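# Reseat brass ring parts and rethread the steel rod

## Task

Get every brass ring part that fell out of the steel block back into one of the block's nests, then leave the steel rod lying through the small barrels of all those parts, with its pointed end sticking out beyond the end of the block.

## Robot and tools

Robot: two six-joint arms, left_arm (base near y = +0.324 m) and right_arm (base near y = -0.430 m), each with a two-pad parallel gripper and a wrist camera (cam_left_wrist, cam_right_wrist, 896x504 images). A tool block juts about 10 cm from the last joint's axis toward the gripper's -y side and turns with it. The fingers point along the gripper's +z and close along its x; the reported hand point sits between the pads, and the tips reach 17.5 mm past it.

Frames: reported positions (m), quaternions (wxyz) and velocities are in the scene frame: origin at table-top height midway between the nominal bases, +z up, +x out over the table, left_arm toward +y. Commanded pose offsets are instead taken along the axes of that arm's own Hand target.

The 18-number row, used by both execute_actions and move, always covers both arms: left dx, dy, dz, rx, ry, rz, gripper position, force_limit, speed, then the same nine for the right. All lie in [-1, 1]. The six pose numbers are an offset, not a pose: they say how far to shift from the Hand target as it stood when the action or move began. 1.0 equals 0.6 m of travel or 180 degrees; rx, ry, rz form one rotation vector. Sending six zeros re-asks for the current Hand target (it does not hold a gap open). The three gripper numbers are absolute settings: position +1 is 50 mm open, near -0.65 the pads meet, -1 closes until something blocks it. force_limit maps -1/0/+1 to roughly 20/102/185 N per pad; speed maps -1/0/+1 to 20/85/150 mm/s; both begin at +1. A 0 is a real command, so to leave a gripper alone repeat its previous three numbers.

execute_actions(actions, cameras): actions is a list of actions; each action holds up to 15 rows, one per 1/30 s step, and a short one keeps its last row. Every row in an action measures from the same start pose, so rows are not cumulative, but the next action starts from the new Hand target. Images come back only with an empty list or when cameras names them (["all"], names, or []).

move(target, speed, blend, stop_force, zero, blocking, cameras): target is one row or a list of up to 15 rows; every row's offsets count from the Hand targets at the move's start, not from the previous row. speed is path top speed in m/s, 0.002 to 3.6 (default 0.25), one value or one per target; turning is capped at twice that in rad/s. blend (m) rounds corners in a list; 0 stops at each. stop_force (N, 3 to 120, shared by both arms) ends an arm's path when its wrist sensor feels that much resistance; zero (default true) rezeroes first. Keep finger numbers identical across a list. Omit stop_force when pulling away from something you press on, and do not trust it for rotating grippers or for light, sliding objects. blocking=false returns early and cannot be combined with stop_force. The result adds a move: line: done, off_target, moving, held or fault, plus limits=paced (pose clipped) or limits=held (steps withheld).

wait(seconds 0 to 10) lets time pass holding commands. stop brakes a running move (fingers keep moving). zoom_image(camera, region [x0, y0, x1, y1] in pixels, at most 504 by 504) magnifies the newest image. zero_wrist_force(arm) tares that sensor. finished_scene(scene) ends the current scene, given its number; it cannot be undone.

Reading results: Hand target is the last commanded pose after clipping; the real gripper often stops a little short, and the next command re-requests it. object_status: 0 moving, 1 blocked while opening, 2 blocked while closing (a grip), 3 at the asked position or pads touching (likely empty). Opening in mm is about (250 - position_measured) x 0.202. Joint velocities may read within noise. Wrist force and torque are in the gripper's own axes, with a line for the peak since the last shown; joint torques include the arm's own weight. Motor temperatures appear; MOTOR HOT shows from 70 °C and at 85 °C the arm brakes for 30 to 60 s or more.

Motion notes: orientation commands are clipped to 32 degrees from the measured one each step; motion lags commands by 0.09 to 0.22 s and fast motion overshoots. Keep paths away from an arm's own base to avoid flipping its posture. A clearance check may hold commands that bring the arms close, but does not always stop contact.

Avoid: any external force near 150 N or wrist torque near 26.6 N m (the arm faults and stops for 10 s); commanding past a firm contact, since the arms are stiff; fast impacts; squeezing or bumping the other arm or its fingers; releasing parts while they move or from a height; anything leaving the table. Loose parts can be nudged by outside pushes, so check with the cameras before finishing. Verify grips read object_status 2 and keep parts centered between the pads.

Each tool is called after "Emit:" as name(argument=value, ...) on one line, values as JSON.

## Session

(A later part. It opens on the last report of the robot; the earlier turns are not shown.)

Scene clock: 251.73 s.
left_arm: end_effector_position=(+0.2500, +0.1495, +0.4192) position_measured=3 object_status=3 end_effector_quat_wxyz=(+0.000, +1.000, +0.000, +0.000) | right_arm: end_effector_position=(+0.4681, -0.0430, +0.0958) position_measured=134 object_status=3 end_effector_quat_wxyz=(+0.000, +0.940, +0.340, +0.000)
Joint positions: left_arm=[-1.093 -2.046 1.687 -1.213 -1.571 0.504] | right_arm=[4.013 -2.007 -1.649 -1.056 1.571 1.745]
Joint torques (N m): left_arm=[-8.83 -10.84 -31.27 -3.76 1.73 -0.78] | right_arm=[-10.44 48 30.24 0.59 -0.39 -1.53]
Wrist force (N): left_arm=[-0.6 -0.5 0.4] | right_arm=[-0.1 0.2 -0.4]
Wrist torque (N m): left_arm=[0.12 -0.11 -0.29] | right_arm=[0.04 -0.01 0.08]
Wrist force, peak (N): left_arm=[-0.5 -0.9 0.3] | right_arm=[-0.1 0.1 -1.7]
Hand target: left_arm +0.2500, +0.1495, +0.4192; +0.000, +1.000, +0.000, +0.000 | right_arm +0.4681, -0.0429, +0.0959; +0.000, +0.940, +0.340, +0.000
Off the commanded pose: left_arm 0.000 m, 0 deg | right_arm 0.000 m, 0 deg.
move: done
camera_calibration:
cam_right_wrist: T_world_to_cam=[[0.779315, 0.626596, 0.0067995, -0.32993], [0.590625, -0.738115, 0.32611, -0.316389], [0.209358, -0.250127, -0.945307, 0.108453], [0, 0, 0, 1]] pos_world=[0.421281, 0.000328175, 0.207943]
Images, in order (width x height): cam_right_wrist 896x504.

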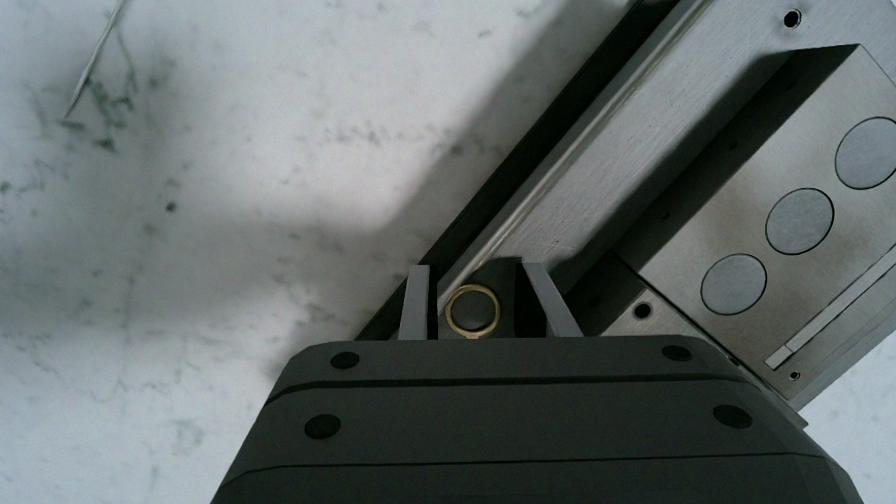

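Emit:
move(target=[[0,0,0,0,0,0,1,1,1,0,0,0.016,0,0,0,0.12,-1,-1]], speed=0.03, cameras=["cam_right_wrist"])

Emit:
move(target=[[0,0,0,0,0,0,1,1,1,0,0,0.01,0,0,0,0.12,-1,-1]], speed=0.004, stop_force=3)

Scene clock: 258.27 s.
left_arm: end_effector_position=(+0.2500, +0.1495, +0.4192) position_measured=3 object_status=3 end_effector_quat_wxyz=(+0.000, +1.000, +0.000, +0.000) | right_arm: end_effector_position=(+0.4682, -0.0428, +0.0867) position_measured=134 object_status=3 end_effector_quat_wxyz=(+0.000, +0.940, +0.340, +0.001)
Joint positions: left_arm=[-1.093 -2.046 1.687 -1.213 -1.571 0.504] | right_arm=[4.013 -2.017 -1.66 -1.034 1.571 1.745]
Joint torques (N m): left_arm=[-8.84 -10.1 -30.92 -3.82 1.7 -0.89] | right_arm=[11.38 -37.52 -17.84 2.99 -0.23 1.77]
Wrist force (N): left_arm=[-0.6 -0.6 0.4] | right_arm=[-44.7 -1.1 -122.2]
Wrist torque (N m): left_arm=[0.09 -0.11 -0.29] | right_arm=[-0.82 -1.74 0.43]
Wrist force, peak (N): left_arm=[-0.6 -0.9 0.5] | right_arm=[-44.7 -1.1 -122.2]
Hand target: left_arm +0.2500, +0.1495, +0.4192; +0.000, +1.000, +0.000, +0.000 | right_arm +0.4681, -0.0429, +0.0863; +0.000, +0.940, +0.340, +0.000
Off the commanded pose: left_arm 0.000 m, 0 deg | right_arm 0.001 m, 0 deg.
move: done
camera_calibration:
cam_right_wrist: T_world_to_cam=[[0.779332, 0.626561, 0.00798499, -0.330256], [0.590356, -0.738452, 0.325834, -0.313239], [0.210052, -0.249219, -0.945393, 0.0995828], [0, 0, 0, 1]] pos_world=[0.421384, 0.000431818, 0.198846]
Images, in order (width x height): cam_right_wrist 896x504.

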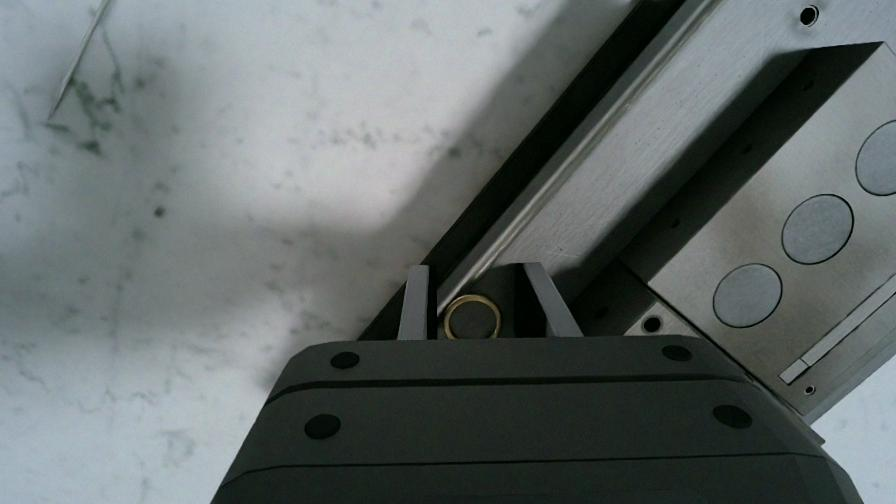

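Scene clock: 258.97 s.
left_arm: end_effector_position=(+0.2500, +0.1495, +0.4192) position_measured=3 object_status=3 end_effector_quat_wxyz=(+0.000, +1.000, +0.000, +0.000) | right_arm: end_effector_position=(+0.4682, -0.0428, +0.0867) position_measured=134 object_status=3 end_effector_quat_wxyz=(+0.000, +0.940, +0.340, +0.001)
Joint positions: left_arm=[-1.093 -2.046 1.687 -1.213 -1.571 0.504] | right_arm=[4.013 -2.017 -1.66 -1.034 1.571 1.745]
Joint torques (N m): left_arm=[-8.74 -10.81 -30.85 -3.64 1.76 -0.79] | right_arm=[11.75 -27.74 -5.61 6.01 -0.2 1.59]
Wrist force (N): left_arm=[-0.5 -0.6 0.3] | right_arm=[-45.2 -1.2 -127.6]
Wrist torque (N m): left_arm=[0.10 -0.13 -0.29] | right_arm=[-0.87 -1.75 0.44]
Wrist force, peak (N): left_arm=[-0.8 -0.7 0.4] | right_arm=[-45.6 -1.3 -132.6]
Hand target: left_arm +0.2500, +0.1495, +0.4192; +0.000, +1.000, +0.000, +0.000 | right_arm +0.4682, -0.0428, +0.0867; +0.000, +0.940, +0.340, +0.001 (not the last commanded pose)
Off the commanded pose: left_arm 0.000 m, 0 deg | right_arm 0.006 m, 0 deg.
move: contact (right_arm)

Emit:
move(target=[[0,0,0,0,0,0,1,1,1,0,0,-0.01,0,0,0,0.12,-1,-1]], speed=0.02, cameras=["cam_right_wrist"])

Emit:
zoom_image(camera="cam_right_wrist", region=[380, 220, 580, 350])

Scene clock: 264.07 s.
left_arm: end_effector_position=(+0.2500, +0.1495, +0.4192) position_measured=3 object_status=3 end_effector_quat_wxyz=(+0.000, +1.000, +0.000, +0.000) | right_arm: end_effector_position=(+0.4682, -0.0428, +0.0928) position_measured=134 object_status=3 end_effector_quat_wxyz=(+0.000, +0.940, +0.340, +0.001)
Joint positions: left_arm=[-1.093 -2.046 1.687 -1.213 -1.571 0.504] | right_arm=[4.013 -2.01 -1.653 -1.048 1.571 1.745]
Joint torques (N m): left_arm=[-8.79 -10.06 -30.55 -3.75 1.75 -0.67] | right_arm=[11.73 41.27 24.19 3.05 -0.16 1.88]
Wrist force (N): left_arm=[-0.4 -0.5 0.5] | right_arm=[-0.1 0.2 -0.7]
Wrist torque (N m): left_arm=[0.11 -0.14 -0.29] | right_arm=[0.03 -0.01 0.07]
Wrist force, peak (N): left_arm=[-0.5 -1.0 0.3] | right_arm=[-45.7 -1.1 -127.6]
Hand target: left_arm +0.2500, +0.1495, +0.4192; +0.000, +1.000, +0.000, +0.000 | right_arm +0.4682, -0.0428, +0.0927; +0.000, +0.940, +0.340, +0.001
Off the commanded pose: left_arm 0.000 m, 0 deg | right_arm 0.000 m, 0 deg.
move: done
camera_calibration:
cam_right_wrist: T_world_to_cam=[[0.7793, 0.626602, 0.00790049, -0.330273], [0.5904, -0.738385, 0.325906, -0.315227], [0.210047, -0.249314, -0.945369, 0.105252], [0, 0, 0, 1]] pos_world=[0.421384, 0.000431389, 0.204846]
Images, in order (width x height): cam_right_wrist 896x504.

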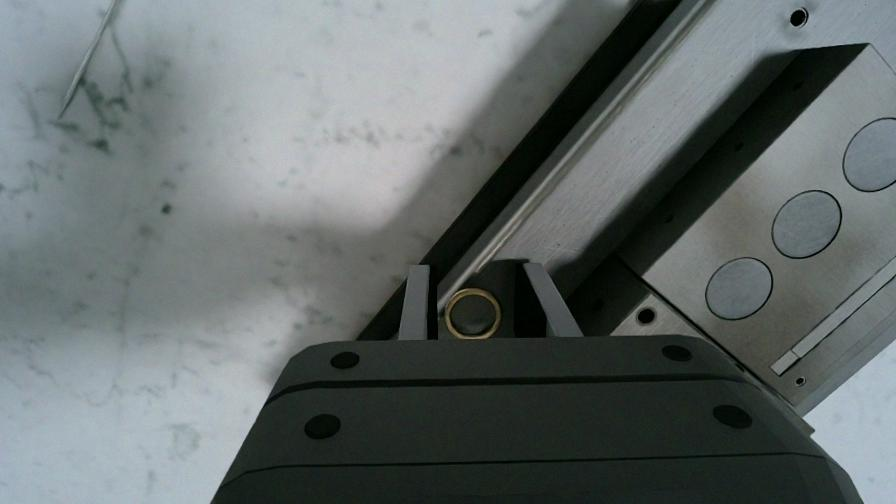

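Scaled by 2.520 from the camera's 896x504 image, which has a finer 1280x720 frame.

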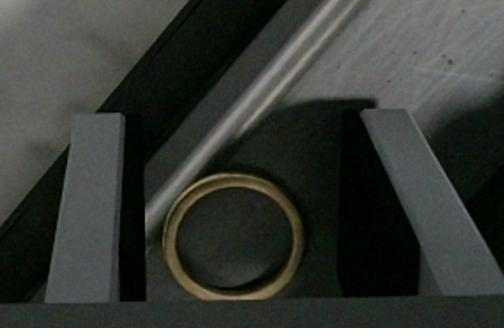

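Emit:
move(target=[[0,0,0,0,0,0,1,1,1,-0.0017,0,0.0082,0,0,0,0.12,-1,-1]], speed=0.006, stop_force=3)

Emit:
move(target=[[0,0,0,0,0,0,1,1,1,0,0,0,0,0,0,-1,-1,-1]], speed=0.02, cameras=["cam_right_wrist"])

Emit:
zoom_image(camera="cam_right_wrist", region=[380, 220, 580, 350])

Scene clock: 281.07 s.
left_arm: end_effector_position=(+0.2500, +0.1495, +0.4192) position_measured=3 object_status=3 end_effector_quat_wxyz=(+0.000, +1.000, +0.000, +0.000) | right_arm: end_effector_position=(+0.4675, -0.0434, +0.0883) position_measured=134 object_status=3 end_effector_quat_wxyz=(+0.000, +0.940, +0.340, +0.001)
Joint positions: left_arm=[-1.093 -2.046 1.687 -1.213 -1.571 0.504] | right_arm=[4.013 -2.014 -1.661 -1.037 1.571 1.745]
Joint torques (N m): left_arm=[-8.15 -10.29 -31.01 -3.8 1.69 -0.81] | right_arm=[9.13 45.43 29.7 0.94 -0.19 0.99]
Wrist force (N): left_arm=[-0.8 -0.6 0.4] | right_arm=[-0.4 0.6 -1.3]
Wrist torque (N m): left_arm=[0.10 -0.08 -0.29] | right_arm=[0.04 0.00 0.04]
Wrist force, peak (N): left_arm=[-0.8 -0.8 0.3] | right_arm=[-3.4 -0.3 -13.3]
Hand target: left_arm +0.2500, +0.1495, +0.4192; +0.000, +1.000, +0.000, +0.000 | right_arm +0.4675, -0.0434, +0.0883; +0.000, +0.940, +0.340, +0.001
Off the commanded pose: left_arm 0.000 m, 0 deg | right_arm 0.000 m, 0 deg.
move: contact (right_arm)

Scene clock: 281.60 s.
left_arm: end_effector_position=(+0.2500, +0.1495, +0.4192) position_measured=3 object_status=3 end_effector_quat_wxyz=(+0.000, +1.000, +0.000, +0.000) | right_arm: end_effector_position=(+0.4675, -0.0434, +0.0883) position_measured=167 object_status=2 end_effector_quat_wxyz=(+0.000, +0.940, +0.340, +0.001)
Joint positions: left_arm=[-1.093 -2.046 1.687 -1.213 -1.571 0.504] | right_arm=[4.013 -2.014 -1.661 -1.037 1.571 1.745]
Joint torques (N m): left_arm=[-8.35 -10.3 -30.78 -3.71 1.81 -0.59] | right_arm=[6.67 46.53 29.28 1.51 -0.31 0.33]
Wrist force (N): left_arm=[-0.7 -0.8 0.3] | right_arm=[0.0 0.1 -0.4]
Wrist torque (N m): left_arm=[0.07 -0.09 -0.29] | right_arm=[0.02 -0.03 0.04]
Wrist force, peak (N): left_arm=[-0.7 -0.8 0.3] | right_arm=[-0.4 0.1 -1.3]
Hand target: left_arm +0.2500, +0.1495, +0.4192; +0.000, +1.000, +0.000, +0.000 | right_arm +0.4675, -0.0434, +0.0883; +0.000, +0.940, +0.340, +0.001
Off the commanded pose: left_arm 0.000 m, 0 deg | right_arm 0.000 m, 0 deg.
move: done
camera_calibration:
cam_right_wrist: T_world_to_cam=[[0.779345, 0.626544, 0.00792577, -0.329341], [0.59034, -0.738434, 0.325904, -0.313765], [0.210046, -0.249313, -0.94537, 0.100996], [0, 0, 0, 1]] pos_world=[0.420684, -0.000168532, 0.200346]
Images, in order (width x height): cam_right_wrist 896x504.

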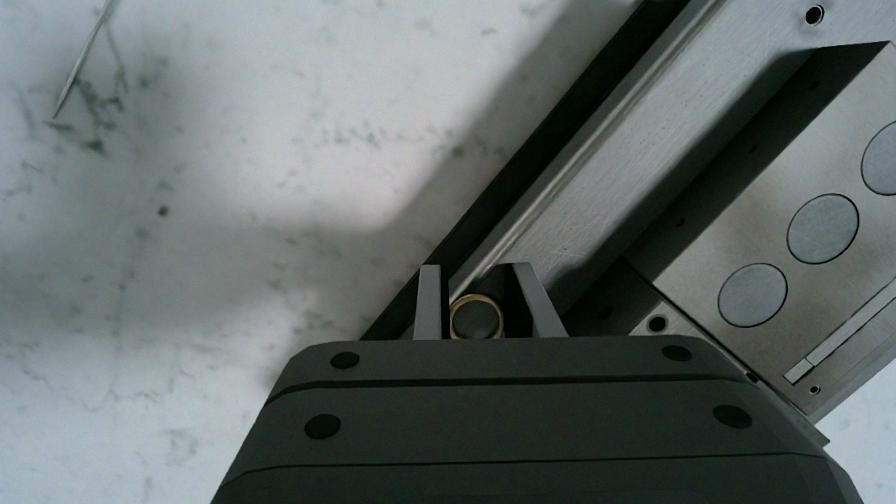

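Scaled by 2.520 from the camera's 896x504 image, which has a finer 1280x720 frame.

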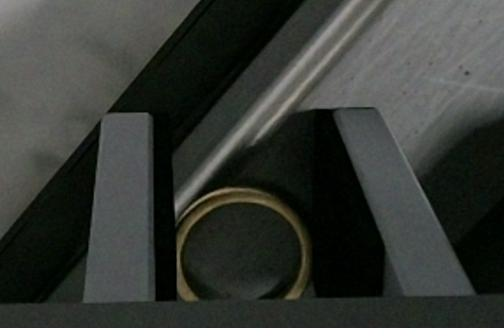

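Emit:
move(target=[[0,0,0,0,0,0,1,1,1,0,0,-0.0945,0,0,0,-1,-1,-1],[0,0,0,0,0,0,1,1,1,-0.0068,0.1067,-0.0945,0,0,-0.288,-1,-1,-1]], speed=[0.06,0.12], blend=[0.01,0], cameras=["cam_right_wrist"])

Emit:
zoom_image(camera="cam_right_wrist", region=[400, 200, 540, 340])

Scene clock: 307.63 s.
left_arm: end_effector_position=(+0.2500, +0.1495, +0.4192) position_measured=3 object_status=3 end_effector_quat_wxyz=(+0.000, +1.000, +0.000, +0.000) | right_arm: end_effector_position=(+0.5053, -0.0954, +0.1450) position_measured=167 object_status=2 end_effector_quat_wxyz=(+0.000, +0.697, +0.717, +0.001)
Joint positions: left_arm=[-1.093 -2.046 1.687 -1.213 -1.571 0.504] | right_arm=[3.911 -1.957 -1.584 -1.171 1.571 0.739]
Joint torques (N m): left_arm=[-8.31 -10.51 -30.15 -3.72 1.66 -0.55] | right_arm=[11.49 36.17 28 0.8 1.73 0.84]
Wrist force (N): left_arm=[-0.5 -0.5 0.1] | right_arm=[-0.2 0.4 0.0]
Wrist torque (N m): left_arm=[0.12 -0.12 -0.29] | right_arm=[0.08 0.01 -0.07]
Wrist force, peak (N): left_arm=[-0.6 -0.9 0.5] | right_arm=[-0.3 0.0 -1.0]
Hand target: left_arm +0.2500, +0.1495, +0.4192; +0.000, +1.000, +0.000, +0.000 | right_arm +0.5052, -0.0953, +0.1450; +0.000, +0.697, +0.717, +0.001
Off the commanded pose: left_arm 0.000 m, 0 deg | right_arm 0.000 m, 0 deg.
move: done
camera_calibration:
cam_right_wrist: T_world_to_cam=[[-0.0107395, 0.999914, 0.00752011, 0.108242], [0.945045, 0.00769202, 0.32685, -0.501111], [0.326764, 0.0106171, -0.945046, 0.0995382], [0, 0, 0, 1]] pos_world=[0.442209, -0.105435, 0.257042]
Images, in order (width x height): cam_right_wrist 896x504.

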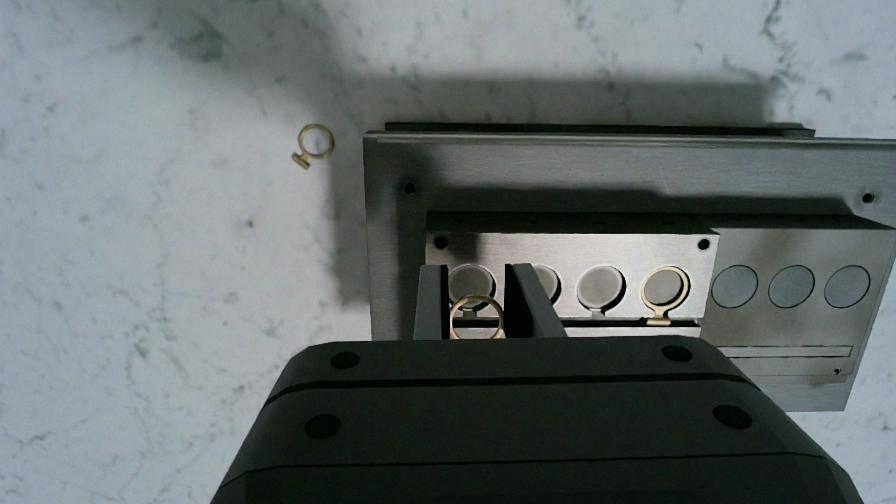

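Scaled by 3.600 from the camera's 896x504 image, which has a finer 1280x720 frame.

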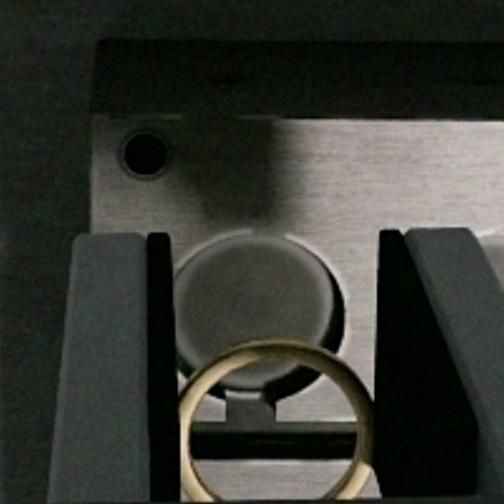

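Emit:
move(target=[0,0,0,0,0,0,1,1,1,0,0,0.0333,0,0,0,-1,-1,-1], speed=0.04, stop_force=4, cameras=["cam_right_wrist"])

Emit:
zoom_image(camera="cam_right_wrist", region=[400, 220, 560, 380])

Scene clock: 335.27 s.
left_arm: end_effector_position=(+0.2500, +0.1495, +0.4192) position_measured=3 object_status=3 end_effector_quat_wxyz=(+0.000, +1.000, +0.000, +0.000) | right_arm: end_effector_position=(+0.5053, -0.0952, +0.1250) position_measured=167 object_status=2 end_effector_quat_wxyz=(+0.000, +0.697, +0.717, +0.001)
Joint positions: left_arm=[-1.093 -2.046 1.687 -1.213 -1.571 0.504] | right_arm=[3.912 -1.976 -1.611 -1.124 1.571 0.738]
Joint torques (N m): left_arm=[-9.36 -9.68 -31.73 -3.59 1.79 -0.44] | right_arm=[10.98 47.55 30.87 0.8 1.12 -1.58]
Wrist force (N): left_arm=[-0.5 -0.9 0.2] | right_arm=[-0.2 0.5 -0.2]
Wrist torque (N m): left_arm=[0.05 -0.12 -0.29] | right_arm=[0.08 0.00 -0.07]
Wrist force, peak (N): left_arm=[-0.9 -0.7 0.0] | right_arm=[0.2 0.3 -0.7]
Hand target: left_arm +0.2500, +0.1495, +0.4192; +0.000, +1.000, +0.000, +0.000 | right_arm +0.5053, -0.0952, +0.1250; +0.000, +0.697, +0.717, +0.001
Off the commanded pose: left_arm 0.000 m, 0 deg | right_arm 0.000 m, 0 deg.
move: done
camera_calibration:
cam_right_wrist: T_world_to_cam=[[-0.01115, 0.99991, 0.007484, 0.108484], [0.945039, 0.00809175, 0.326858, -0.494531], [0.326768, 0.0107172, -0.945044, 0.0806445], [0, 0, 0, 1]] pos_world=[0.442208, -0.105337, 0.237042]
Images, in order (width x height): cam_right_wrist 896x504.

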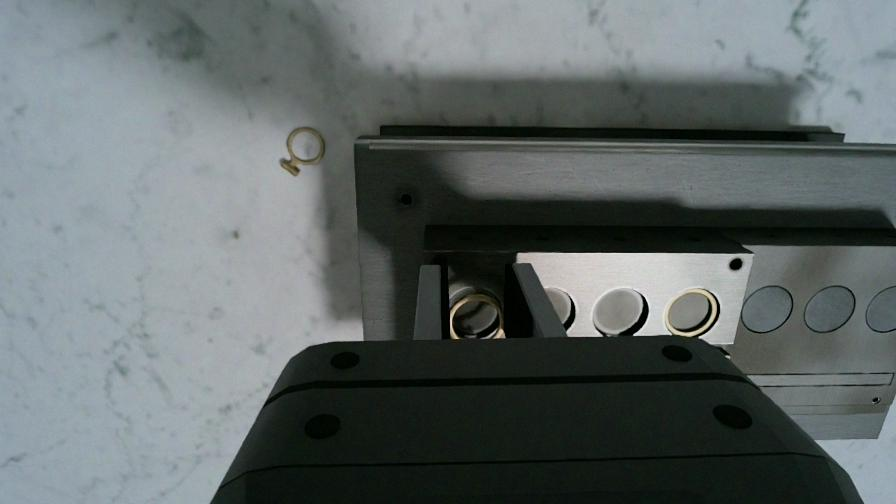

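Scaled by 3.150 from the camera's 896x504 image, which has a finer 1280x720 frame.

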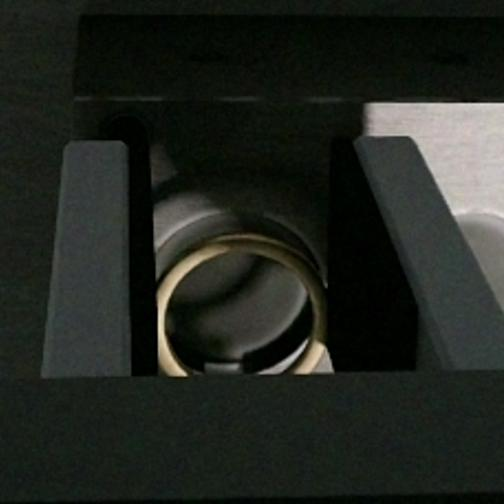

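Emit:
zoom_image(camera="cam_right_wrist", region=[440, 275, 512, 345])

Scaled by 7.000 from the camera's 896x504 image, which has a finer 1280x720 frame.

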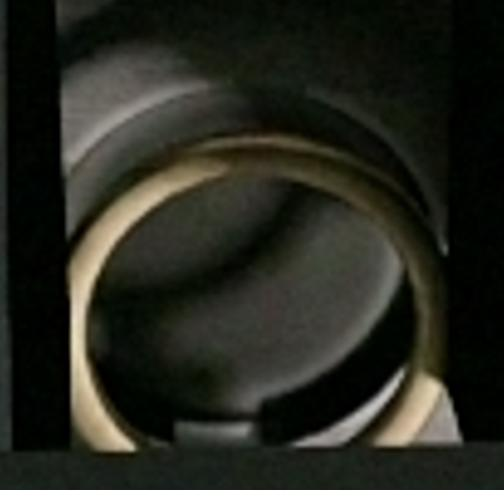

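Emit:
move(target=[0,0,0,0,0,0,1,1,1,0,0.0004,0.0072,0,0,0,-1,-1,-1], speed=0.01, stop_force=3, cameras=["cam_right_wrist"])

Emit:
zoom_image(camera="cam_right_wrist", region=[440, 275, 512, 345])

Scene clock: 366.17 s.
left_arm: end_effector_position=(+0.2500, +0.1495, +0.4192) position_measured=3 object_status=3 end_effector_quat_wxyz=(+0.000, +1.000, +0.000, +0.000) | right_arm: end_effector_position=(+0.5055, -0.0952, +0.1207) position_measured=167 object_status=2 end_effector_quat_wxyz=(+0.000, +0.697, +0.717, +0.001)
Joint positions: left_arm=[-1.093 -2.046 1.687 -1.213 -1.571 0.504] | right_arm=[3.911 -1.981 -1.616 -1.114 1.571 0.738]
Joint torques (N m): left_arm=[-8.09 -9.42 -31.16 -3.63 1.71 -0.48] | right_arm=[-14.99 47.18 31.42 0.93 -0.79 -1.77]
Wrist force (N): left_arm=[-0.5 -0.7 0.3] | right_arm=[-0.1 0.2 -0.1]
Wrist torque (N m): left_arm=[0.08 -0.13 -0.29] | right_arm=[0.03 -0.01 0.00]
Wrist force, peak (N): left_arm=[-0.8 -0.9 0.3] | right_arm=[-0.2 0.6 -0.2]
Hand target: left_arm +0.2500, +0.1495, +0.4192; +0.000, +1.000, +0.000, +0.000 | right_arm +0.5055, -0.0952, +0.1207; +0.000, +0.697, +0.717, +0.001
Off the commanded pose: left_arm 0.000 m, 0 deg | right_arm 0.000 m, 0 deg.
move: done
camera_calibration:
cam_right_wrist: T_world_to_cam=[[-0.01115, 0.99991, 0.007484, 0.108518], [0.945039, 0.00809175, 0.326858, -0.493314], [0.326768, 0.0107172, -0.945044, 0.0765154], [0, 0, 0, 1]] pos_world=[0.442408, -0.105337, 0.232742]
Images, in order (width x height): cam_right_wrist 896x504.

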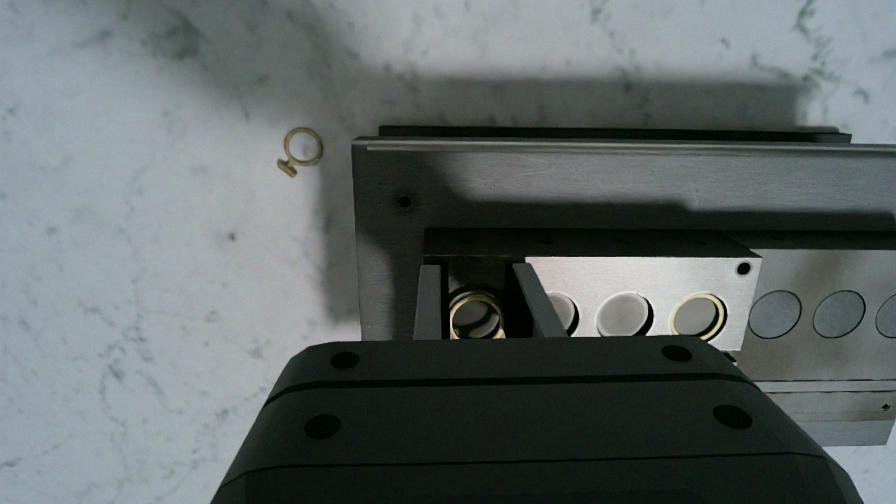

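Scaled by 7.000 from the camera's 896x504 image, which has a finer 1280x720 frame.

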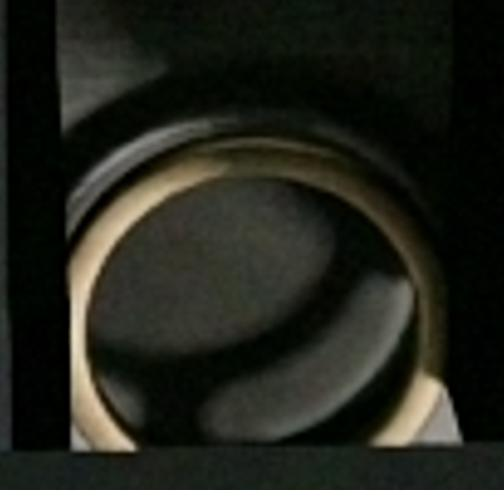

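Emit:
move(target=[0,0,0,0,0,0,1,1,1,0,0,0.0050,0,0,0,-1,-1,-1], speed=0.005, stop_force=3, cameras=["cam_right_wrist"])

Emit:
zoom_image(camera="cam_right_wrist", region=[440, 275, 512, 345])

Scene clock: 379.57 s.
left_arm: end_effector_position=(+0.2500, +0.1495, +0.4192) position_measured=3 object_status=3 end_effector_quat_wxyz=(+0.000, +1.000, +0.000, +0.000) | right_arm: end_effector_position=(+0.5055, -0.0952, +0.1182) position_measured=167 object_status=2 end_effector_quat_wxyz=(+0.000, +0.697, +0.717, +0.001)
Joint positions: left_arm=[-1.093 -2.046 1.687 -1.213 -1.571 0.504] | right_arm=[3.911 -1.984 -1.619 -1.108 1.571 0.738]
Joint torques (N m): left_arm=[-8.83 -10.06 -30.31 -3.53 1.62 -0.27] | right_arm=[-14.19 42.77 28.51 0.48 -0.62 -0.45]
Wrist force (N): left_arm=[-0.3 -0.5 0.3] | right_arm=[-0.4 -0.5 -4.9]
Wrist torque (N m): left_arm=[0.11 -0.15 -0.29] | right_arm=[0.10 -0.03 0.00]
Wrist force, peak (N): left_arm=[-0.7 -0.9 0.1] | right_arm=[-2.9 -4.7 -15.0]
Hand target: left_arm +0.2500, +0.1495, +0.4192; +0.000, +1.000, +0.000, +0.000 | right_arm +0.5055, -0.0952, +0.1182; +0.000, +0.697, +0.717, +0.001 (not the last commanded pose)
Off the commanded pose: left_arm 0.000 m, 0 deg | right_arm 0.001 m, 0 deg.
move: contact (right_arm)
camera_calibration:
cam_right_wrist: T_world_to_cam=[[-0.01115, 0.99991, 0.007484, 0.108537], [0.945039, 0.00809175, 0.326858, -0.492497], [0.326768, 0.0107172, -0.945044, 0.0741528], [0, 0, 0, 1]] pos_world=[0.442408, -0.105337, 0.230242]
Images, in order (width x height): cam_right_wrist 896x504.

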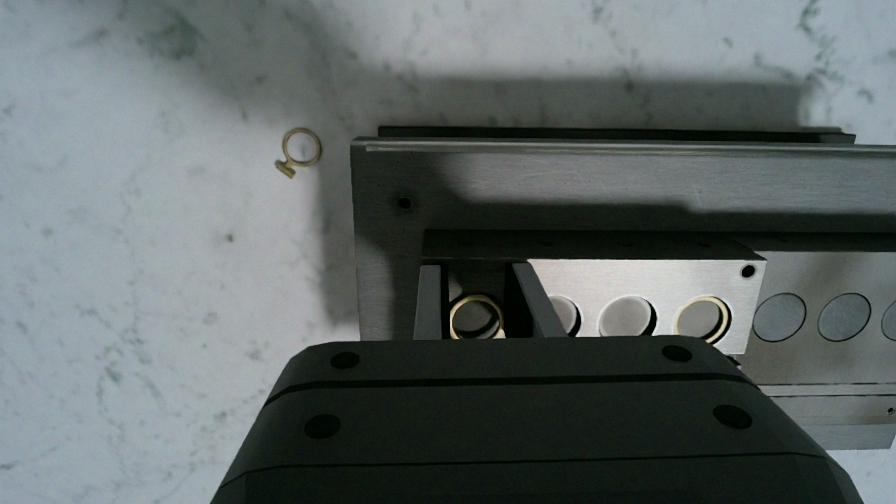

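Scaled by 7.000 from the camera's 896x504 image, which has a finer 1280x720 frame.

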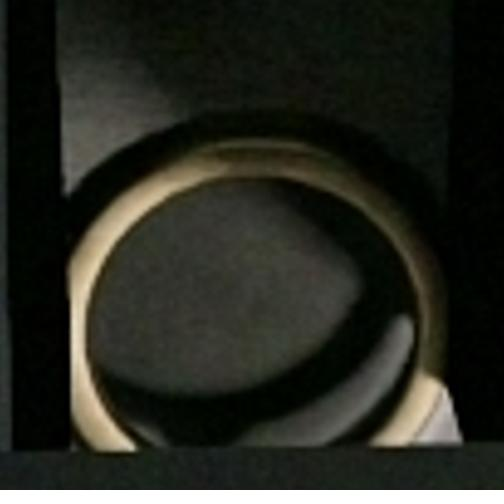

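Emit:
move(target=[[0,0,0,0,0,0,1,1,1,0,0,-0.0010,0,0,0,-1,-1,-1]], speed=0.01)

Emit:
move(target=[[0,0,0,0,0,0,1,1,1,0,0,0,0,0,0,0.0,-1,-1],[0,0,0,0,0,0,1,1,1,0,0,-0.05,0,0,0,0.0,-1,-1]], speed=0.03, cameras=["cam_right_wrist"])

Emit:
zoom_image(camera="cam_right_wrist", region=[400, 220, 560, 380])

Scene clock: 387.30 s.
left_arm: end_effector_position=(+0.2500, +0.1495, +0.4192) position_measured=3 object_status=3 end_effector_quat_wxyz=(+0.000, +1.000, +0.000, +0.000) | right_arm: end_effector_position=(+0.5055, -0.0952, +0.1188) position_measured=167 object_status=2 end_effector_quat_wxyz=(+0.000, +0.697, +0.717, +0.001)
Joint positions: left_arm=[-1.093 -2.046 1.687 -1.213 -1.571 0.504] | right_arm=[3.911 -1.983 -1.619 -1.109 1.571 0.738]
Joint torques (N m): left_arm=[-8.31 -10.03 -30.88 -3.55 1.71 -0.57] | right_arm=[-14.63 46.58 29.71 0.81 -0.49 -0.5]
Wrist force (N): left_arm=[-0.6 -0.7 0.4] | right_arm=[-0.2 0.3 -0.1]
Wrist torque (N m): left_arm=[0.08 -0.11 -0.29] | right_arm=[0.04 0.00 0.00]
Wrist force, peak (N): left_arm=[-0.8 -0.7 0.3] | right_arm=[-0.2 -0.8 -5.2]
Hand target: left_arm +0.2500, +0.1495, +0.4192; +0.000, +1.000, +0.000, +0.000 | right_arm +0.5055, -0.0952, +0.1188; +0.000, +0.697, +0.717, +0.001
Off the commanded pose: left_arm 0.000 m, 0 deg | right_arm 0.000 m, 0 deg.
move: done

Scene clock: 389.07 s.
left_arm: end_effector_position=(+0.2500, +0.1495, +0.4192) position_measured=3 object_status=3 end_effector_quat_wxyz=(+0.000, +1.000, +0.000, +0.000) | right_arm: end_effector_position=(+0.5055, -0.0952, +0.1491) position_measured=152 object_status=3 end_effector_quat_wxyz=(+0.000, +0.697, +0.717, +0.001)
Joint positions: left_arm=[-1.093 -2.046 1.687 -1.213 -1.571 0.504] | right_arm=[3.911 -1.954 -1.577 -1.18 1.571 0.738]
Joint torques (N m): left_arm=[-8.86 -10.35 -31.14 -3.51 1.68 -0.58] | right_arm=[-13.04 32.23 13.72 5.73 -0.62 -0.18]
Wrist force (N): left_arm=[-0.6 -0.6 0.2] | right_arm=[0.0 0.3 0.0]
Wrist torque (N m): left_arm=[0.10 -0.11 -0.29] | right_arm=[0.06 -0.03 0.00]
Wrist force, peak (N): left_arm=[-0.6 -0.9 0.3] | right_arm=[-0.1 0.4 -0.7]
Hand target: left_arm +0.2500, +0.1495, +0.4192; +0.000, +1.000, +0.000, +0.000 | right_arm +0.5055, -0.0953, +0.1488; +0.000, +0.697, +0.717, +0.001
Off the commanded pose: left_arm 0.000 m, 0 deg | right_arm 0.000 m, 0 deg.
move: done
camera_calibration:
cam_right_wrist: T_world_to_cam=[[-0.0111831, 0.999909, 0.00757871, 0.108296], [0.944997, 0.00809067, 0.326979, -0.502578], [0.326888, 0.0108185, -0.945001, 0.103206], [0, 0, 0, 1]] pos_world=[0.442409, -0.105336, 0.261042]
Images, in order (width x height): cam_right_wrist 896x504.

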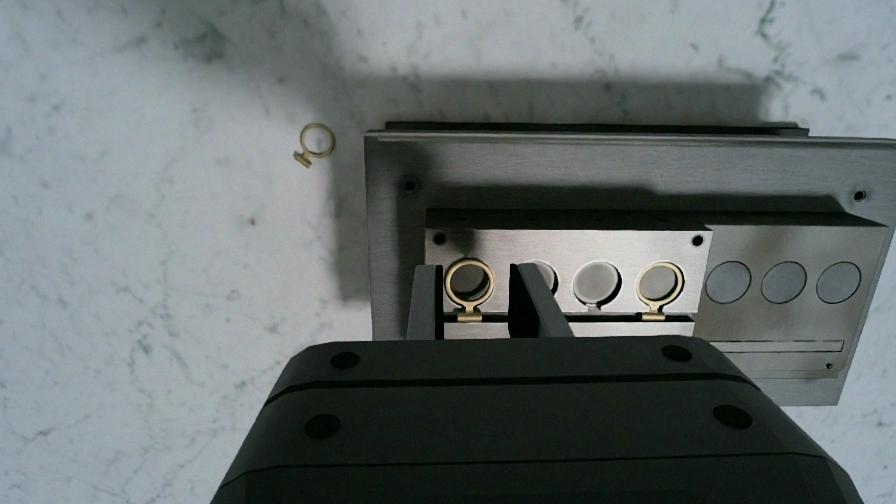

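Scaled by 3.150 from the camera's 896x504 image, which has a finer 1280x720 frame.

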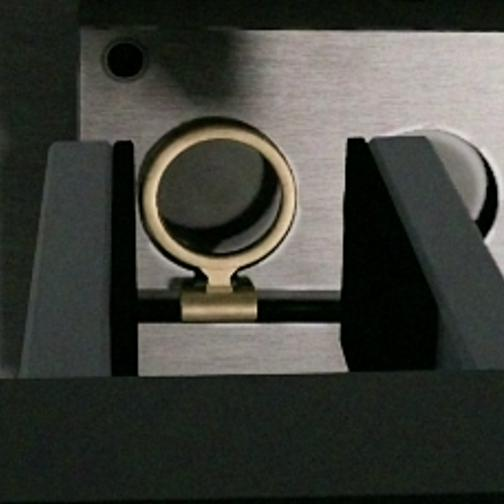

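Emit:
zoom_image(camera="cam_right_wrist", region=[610, 240, 710, 340])

Emit:
zoom_image(camera="cam_right_wrist", region=[420, 240, 520, 340])

Scaled by 5.040 from the camera's 896x504 image, which has a finer 1280x720 frame.

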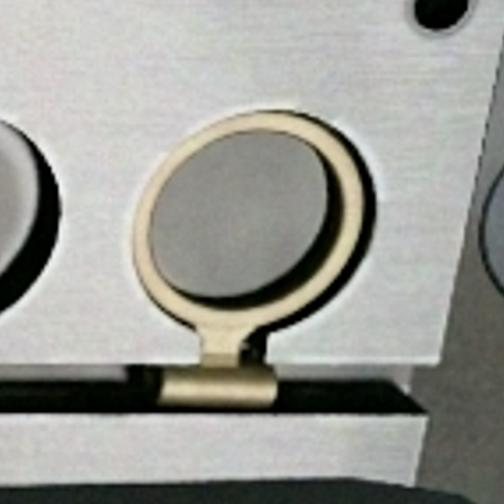

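Scaled by 5.040 from the camera's 896x504 image, which has a finer 1280x720 frame.

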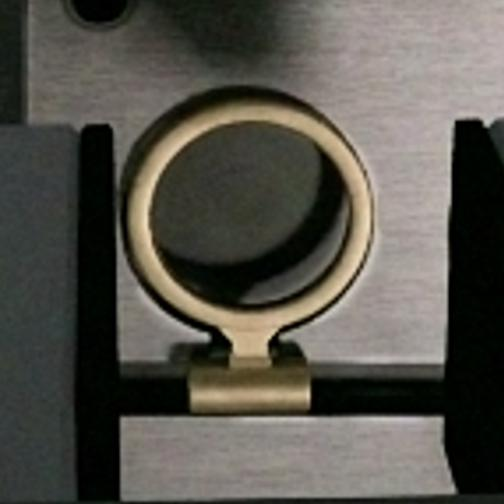

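Emit:
move(target=[0,0,0,0,0,0,1,1,1,0.05,0.0,-0.06,0,0,0,0.0,-1,-1], speed=0.1, cameras=["cam_right_wrist"])

Emit:
zoom_image(camera="cam_right_wrist", region=[380, 220, 640, 330])

Scene clock: 400.67 s.
left_arm: end_effector_position=(+0.2500, +0.1495, +0.4192) position_measured=3 object_status=3 end_effector_quat_wxyz=(+0.000, +1.000, +0.000, +0.000) | right_arm: end_effector_position=(+0.5046, -0.0652, +0.1848) position_measured=152 object_status=3 end_effector_quat_wxyz=(+0.000, +0.697, +0.717, +0.001)
Joint positions: left_arm=[-1.093 -2.046 1.687 -1.213 -1.571 0.504] | right_arm=[3.946 -1.961 -1.47 -1.28 1.571 0.773]
Joint torques (N m): left_arm=[-7.9 -9.98 -31.04 -3.69 1.67 -0.2] | right_arm=[-14.58 48.65 18.58 4.85 -0.98 -2.34]
Wrist force (N): left_arm=[-0.7 -0.4 0.3] | right_arm=[-0.1 0.3 -0.1]
Wrist torque (N m): left_arm=[0.12 -0.10 -0.30] | right_arm=[0.04 0.01 0.05]
Wrist force, peak (N): left_arm=[-0.7 -1.0 0.3] | right_arm=[-1.8 0.9 1.4]
Hand target: left_arm +0.2500, +0.1495, +0.4192; +0.000, +1.000, +0.000, +0.000 | right_arm +0.5046, -0.0653, +0.1849; +0.000, +0.697, +0.717, +0.001
Off the commanded pose: left_arm 0.000 m, 0 deg | right_arm 0.000 m, 0 deg.
move: done
camera_calibration:
cam_right_wrist: T_world_to_cam=[[-0.0113388, 0.999908, 0.00742036, 0.0781346], [0.945067, 0.00829194, 0.326773, -0.513597], [0.326681, 0.0107179, -0.945074, 0.137019], [0, 0, 0, 1]] pos_world=[0.441507, -0.0753373, 0.296742]
Images, in order (width x height): cam_right_wrist 896x504.

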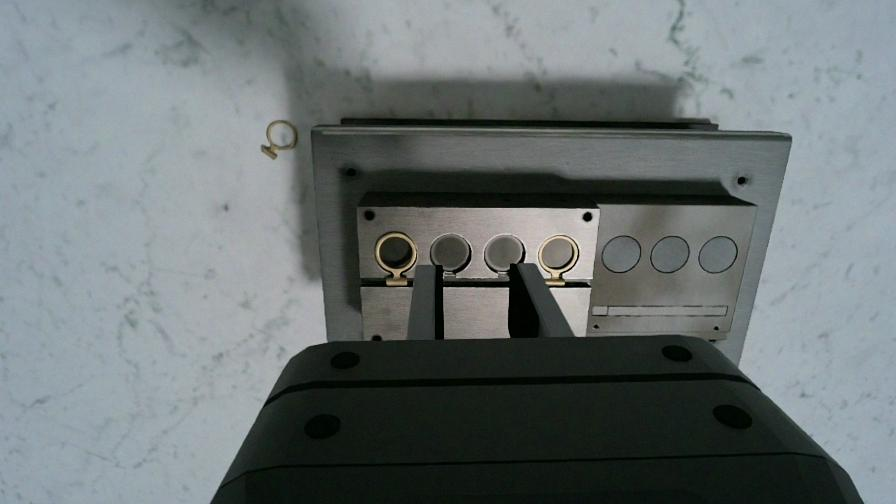

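Scaled by 1.938 from the camera's 896x504 image, which has a finer 1280x720 frame.

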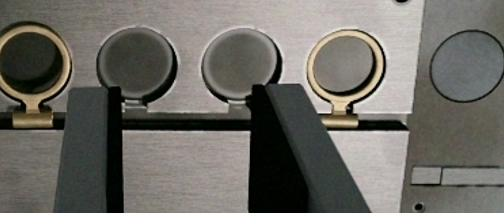

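Emit:
zoom_image(camera="cam_right_wrist", region=[350, 210, 430, 300])

Emit:
zoom_image(camera="cam_right_wrist", region=[520, 210, 600, 300])

Scaled by 5.600 from the camera's 896x504 image, which has a finer 1280x720 frame.

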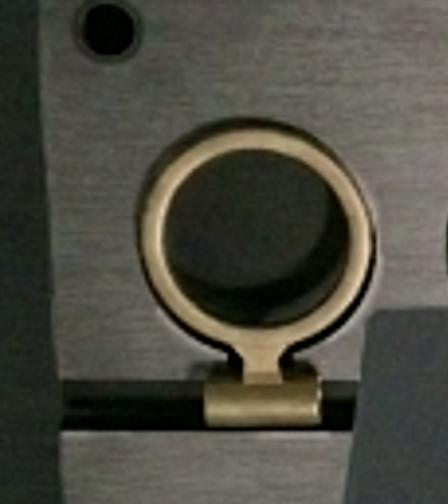

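Scaled by 5.600 from the camera's 896x504 image, which has a finer 1280x720 frame.

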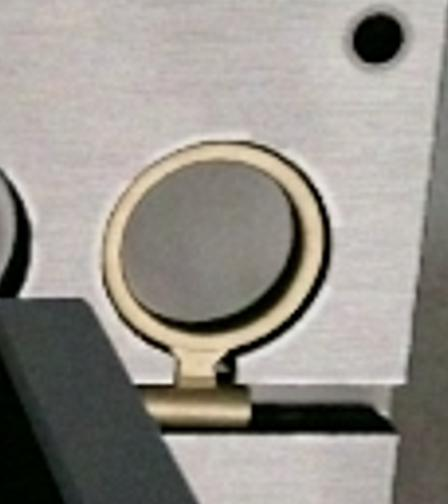

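Emit:
move(target=[0,0,0,0,0,0,1,1,1,0.12,0.0,0,0,0,0,0.0,-1,-1], speed=0.15, cameras=["cam_right_wrist"])

Emit:
zoom_image(camera="cam_right_wrist", region=[350, 210, 430, 300])

Scene clock: 416.03 s.
left_arm: end_effector_position=(+0.2500, +0.1495, +0.4192) position_measured=3 object_status=3 end_effector_quat_wxyz=(+0.000, +1.000, +0.000, +0.000) | right_arm: end_effector_position=(+0.5026, +0.0067, +0.1849) position_measured=152 object_status=3 end_effector_quat_wxyz=(+0.000, +0.697, +0.717, +0.001)
Joint positions: left_arm=[-1.093 -2.046 1.687 -1.213 -1.571 0.504] | right_arm=[4.022 -2.058 -1.326 -1.327 1.571 0.848]
Joint torques (N m): left_arm=[-8.44 -9.3 -30.77 -3.52 1.79 -0.38] | right_arm=[-13.33 45.39 20.86 5.42 -0.94 -1.85]
Wrist force (N): left_arm=[-0.3 -0.8 0.2] | right_arm=[-0.2 0.2 -0.6]
Wrist torque (N m): left_arm=[0.07 -0.15 -0.29] | right_arm=[0.03 0.01 0.10]
Wrist force, peak (N): left_arm=[-0.5 -0.9 0.5] | right_arm=[-3.0 0.9 -0.1]
Hand target: left_arm +0.2500, +0.1495, +0.4192; +0.000, +1.000, +0.000, +0.000 | right_arm +0.5027, +0.0067, +0.1849; +0.000, +0.697, +0.717, +0.001
Off the commanded pose: left_arm 0.000 m, 0 deg | right_arm 0.000 m, 0 deg.
move: done
camera_calibration:
cam_right_wrist: T_world_to_cam=[[-0.0112428, 0.999909, 0.00745194, 0.00606515], [0.945037, 0.00818988, 0.32686, -0.512383], [0.326769, 0.0107172, -0.945043, 0.137041], [0, 0, 0, 1]] pos_world=[0.439508, -0.00333694, 0.296942]
Images, in order (width x height): cam_right_wrist 896x504.

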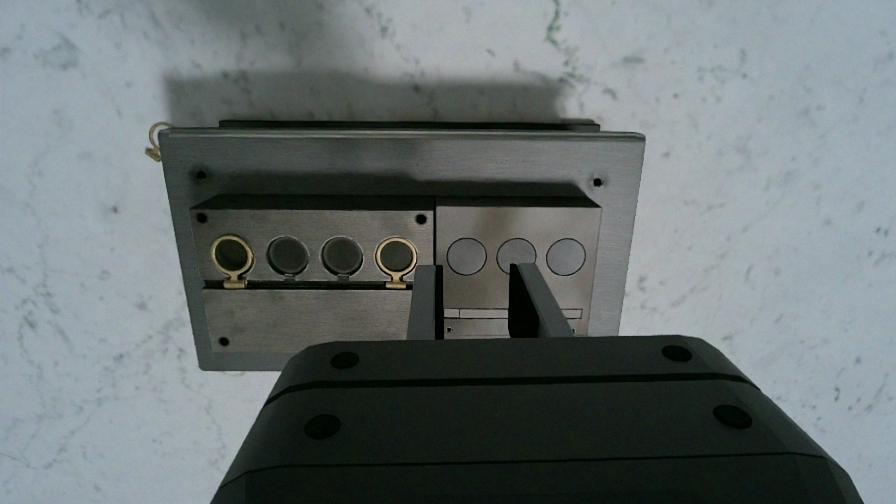

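Scaled by 5.600 from the camera's 896x504 image, which has a finer 1280x720 frame.

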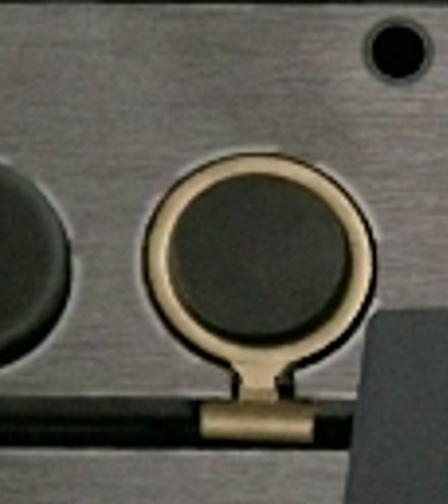

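Emit:
move(target=[[0,0,0,0,0,0,1,1,1,-0.1688,0.0178,0,0,0,0.0094,-0.66,-1,-1],[0,0,0,0,0,0,1,1,1,-0.1688,0.0178,0.1,0,0,0.0094,-0.66,-1,-1]], speed=[0.15,0.06], cameras=["cam_right_wrist"])

Emit:
zoom_image(camera="cam_right_wrist", region=[400, 220, 560, 350])

Scene clock: 434.07 s.
left_arm: end_effector_position=(+0.2500, +0.1495, +0.4192) position_measured=3 object_status=3 end_effector_quat_wxyz=(+0.000, +1.000, +0.000, +0.000) | right_arm: end_effector_position=(+0.5161, -0.0942, +0.1248) position_measured=251 object_status=3 end_effector_quat_wxyz=(+0.000, +0.708, +0.706, +0.001)
Joint positions: left_arm=[-1.093 -2.046 1.687 -1.213 -1.571 0.504] | right_arm=[3.901 -1.998 -1.58 -1.134 1.571 0.757]
Joint torques (N m): left_arm=[-8.02 -9.91 -30.07 -3.69 1.69 -0.53] | right_arm=[11.45 48.21 30.82 0.85 1.34 0.35]
Wrist force (N): left_arm=[-0.5 -0.8 0.3] | right_arm=[0.0 0.4 -0.3]
Wrist torque (N m): left_arm=[0.06 -0.12 -0.29] | right_arm=[0.06 -0.03 -0.07]
Wrist force, peak (N): left_arm=[-0.9 -0.8 0.4] | right_arm=[-2.6 0.9 -0.2]
Hand target: left_arm +0.2500, +0.1495, +0.4192; +0.000, +1.000, +0.000, +0.000 | right_arm +0.5162, -0.0942, +0.1248; +0.000, +0.708, +0.706, +0.001
Off the commanded pose: left_arm 0.000 m, 0 deg | right_arm 0.000 m, 0 deg.
move: done
camera_calibration:
cam_right_wrist: T_world_to_cam=[[0.0183874, 0.999803, 0.00742937, 0.0923569], [0.944902, -0.0198058, 0.326753, -0.5072], [0.326836, 0.00101187, -0.94508, 0.0758656], [0, 0, 0, 1]] pos_world=[0.452761, -0.102461, 0.236742]
Images, in order (width x height): cam_right_wrist 896x504.

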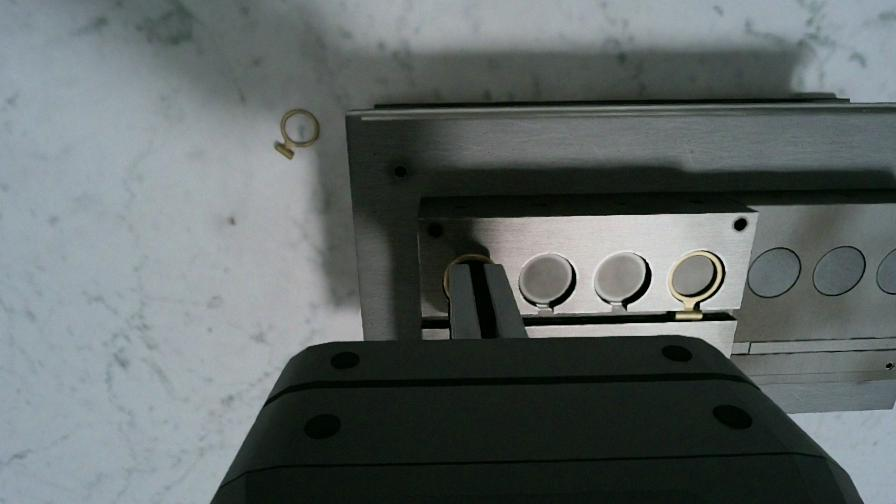

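Scaled by 3.150 from the camera's 896x504 image, which has a finer 1280x720 frame.

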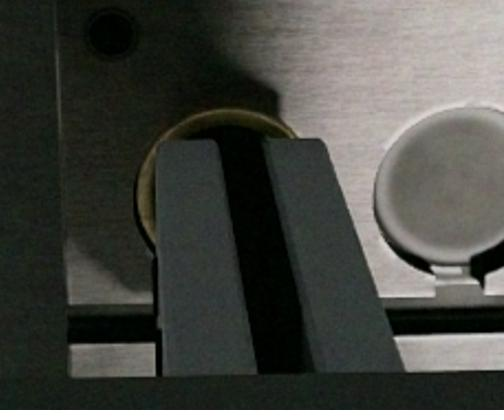

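Emit:
move(target=[0,0,0,0,0,0,1,1,1,0,0,0.0120,0,0,0,-0.66,-1,-1], speed=0.005, stop_force=3)

Scene clock: 438.87 s.
left_arm: end_effector_position=(+0.2500, +0.1495, +0.4192) position_measured=3 object_status=3 end_effector_quat_wxyz=(+0.000, +1.000, +0.000, +0.000) | right_arm: end_effector_position=(+0.5162, -0.0942, +0.1218) position_measured=251 object_status=3 end_effector_quat_wxyz=(+0.000, +0.708, +0.706, +0.001)
Joint positions: left_arm=[-1.093 -2.046 1.687 -1.213 -1.571 0.504] | right_arm=[3.901 -2.001 -1.584 -1.127 1.571 0.757]
Joint torques (N m): left_arm=[-7.91 -8.77 -31.99 -3.38 1.71 -0.16] | right_arm=[10.04 46.23 28.88 0.42 -0.48 -1.92]
Wrist force (N): left_arm=[-0.6 -0.7 0.3] | right_arm=[-0.2 1.5 -3.4]
Wrist torque (N m): left_arm=[0.08 -0.11 -0.29] | right_arm=[0.05 -0.02 -0.07]
Wrist force, peak (N): left_arm=[-0.7 -0.9 0.2] | right_arm=[-1.1 2.8 -6.4]
Hand target: left_arm +0.2500, +0.1495, +0.4192; +0.000, +1.000, +0.000, +0.000 | right_arm +0.5162, -0.0942, +0.1218; +0.000, +0.708, +0.706, +0.001 (not the last commanded pose)
Off the commanded pose: left_arm 0.000 m, 0 deg | right_arm 0.004 m, 0 deg.
move: contact (right_arm)

Emit:
move(target=[0,0,0,0,0,0,1,1,1,0,0,0.0060,0,0,0,-0.66,-1,-1], speed=0.004, stop_force=6)

Scene clock: 442.93 s.
left_arm: end_effector_position=(+0.2500, +0.1495, +0.4192) position_measured=3 object_status=3 end_effector_quat_wxyz=(+0.000, +1.000, +0.000, +0.000) | right_arm: end_effector_position=(+0.5163, -0.0941, +0.1216) position_measured=251 object_status=3 end_effector_quat_wxyz=(+0.000, +0.708, +0.706, +0.001)
Joint positions: left_arm=[-1.093 -2.046 1.687 -1.213 -1.571 0.504] | right_arm=[3.901 -2.001 -1.584 -1.126 1.571 0.757]
Joint torques (N m): left_arm=[-7.6 -9.55 -29.35 -3.37 1.64 -0.54] | right_arm=[9.75 42.44 26.97 0.19 0.37 -1.9]
Wrist force (N): left_arm=[-0.5 -0.6 0.2] | right_arm=[-2.1 1.0 -8.9]
Wrist torque (N m): left_arm=[0.09 -0.13 -0.30] | right_arm=[-0.02 -0.04 -0.05]
Wrist force, peak (N): left_arm=[-0.8 -0.8 0.2] | right_arm=[-2.9 -0.2 -13.8]
Hand target: left_arm +0.2500, +0.1495, +0.4192; +0.000, +1.000, +0.000, +0.000 | right_arm +0.5163, -0.0941, +0.1216; +0.000, +0.708, +0.706, +0.001 (not the last commanded pose)
Off the commanded pose: left_arm 0.000 m, 0 deg | right_arm 0.003 m, 0 deg.
move: contact (right_arm)

Emit:
move(target=[[0,0,0,0,0,0,1,1,1,0,0,-0.15,0,0,0,-0.66,-1,-1],[0,0,0,0,0,0,1,1,1,-0.35,0,-0.22,0,0,0,0.3,-1,-1]], speed=[0.08,0.2])

Emit:
move(target=[[0.15,0.13,0.15,0,0,0,1,1,1,0,0,0,0,0,0,0.3,-1,-1],[0.22,0.32,0.30,0.2808,0.2808,0.4408,1,1,1,0,0,0,0,0,0,0.3,-1,-1]], speed=[0.2,0.2], cameras=["cam_left_wrist"])

Scene clock: 467.73 s.
left_arm: end_effector_position=(+0.2500, +0.1495, +0.4192) position_measured=3 object_status=3 end_effector_quat_wxyz=(+0.000, +1.000, +0.000, +0.000) | right_arm: end_effector_position=(+0.5156, -0.3043, +0.2533) position_measured=107 object_status=0 end_effector_quat_wxyz=(+0.000, +0.708, +0.706, +0.001)
Joint positions: left_arm=[-1.093 -2.046 1.687 -1.213 -1.571 0.504] | right_arm=[3.608 -1.72 -1.603 -1.388 1.571 0.464]
Joint torques (N m): left_arm=[-8.66 -10.35 -29.76 -3.53 1.69 -0.01] | right_arm=[-0.44 27.56 32.73 5.35 -0.9 -2.01]
Wrist force (N): left_arm=[-0.5 -0.5 0.3] | right_arm=[-0.1 0.4 -0.3]
Wrist torque (N m): left_arm=[0.11 -0.13 -0.29] | right_arm=[0.08 0.00 -0.07]
Wrist force, peak (N): left_arm=[-0.6 -1.0 0.4] | right_arm=[-2.1 0.9 -9.0]
Hand target: left_arm +0.2500, +0.1495, +0.4192; +0.000, +1.000, +0.000, +0.000 | right_arm +0.5156, -0.3043, +0.2533; +0.000, +0.708, +0.706, +0.001
Off the commanded pose: left_arm 0.000 m, 0 deg | right_arm 0.000 m, 0 deg.
move: done

Scene clock: 474.03 s.
left_arm: end_effector_position=(+0.3819, -0.0428, +0.2394) position_measured=3 object_status=3 end_effector_quat_wxyz=(-0.380, +0.596, -0.597, +0.380) | right_arm: end_effector_position=(+0.5156, -0.3043, +0.2533) position_measured=107 object_status=3 end_effector_quat_wxyz=(+0.000, +0.708, +0.706, +0.001)
Joint positions: left_arm=[-1.564 -1.653 2.327 -2.317 -0.437 1.65] | right_arm=[3.608 -1.72 -1.603 -1.388 1.571 0.464]
Joint torques (N m): left_arm=[7.46 -24.42 -28.25 -3.68 2.55 0.81] | right_arm=[-14.64 29.11 31.97 4.96 -0.91 -2.01]
Wrist force (N): left_arm=[1.8 1.1 0.0] | right_arm=[-0.1 0.4 -0.4]
Wrist torque (N m): left_arm=[0.03 -0.11 0.36] | right_arm=[0.09 0.01 -0.07]
Wrist force, peak (N): left_arm=[-2.1 -2.2 -1.7] | right_arm=[-0.1 0.3 -0.6]
Hand target: left_arm +0.3819, -0.0428, +0.2395; -0.380, +0.596, -0.596, +0.381 | right_arm +0.5156, -0.3043, +0.2533; +0.000, +0.708, +0.706, +0.001
Off the commanded pose: left_arm 0.000 m, 0 deg | right_arm 0.000 m, 0 deg.
move: done
camera_calibration:
cam_left_wrist: T_world_to_cam=[[0.0187731, -0.999813, -0.00462928, -0.0381948], [-0.703252, -0.00991328, -0.710872, 0.455955], [0.710693, 0.0166008, -0.703307, 0.029453], [0, 0, 0, 1]] pos_world=[0.300436, -0.0341566, 0.344663]
Images, in order (width x height): cam_left_wrist 896x504.

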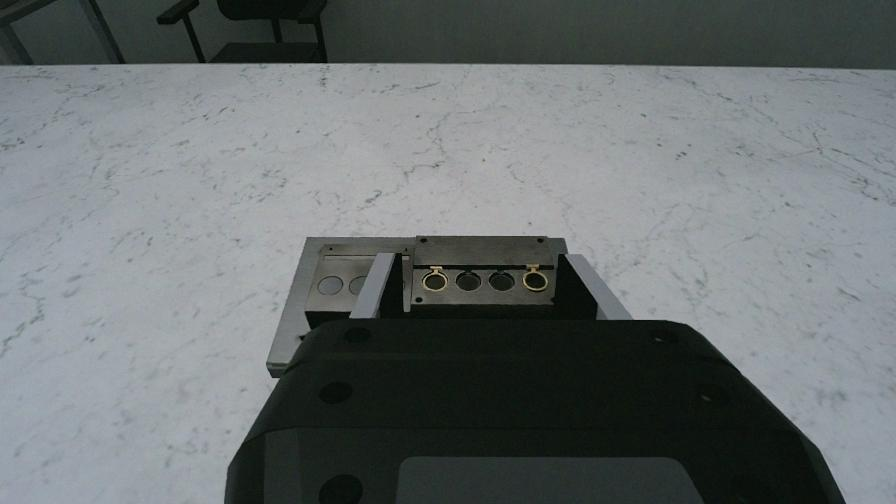

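Emit:
zoom_image(camera="cam_left_wrist", region=[405, 230, 565, 310])

Scaled by 3.150 from the camera's 896x504 image, which has a finer 1280x720 frame.

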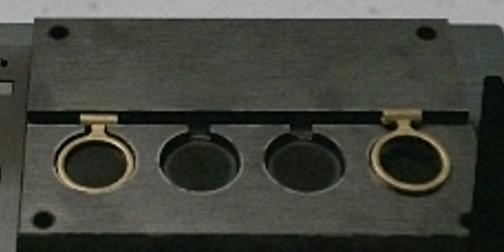

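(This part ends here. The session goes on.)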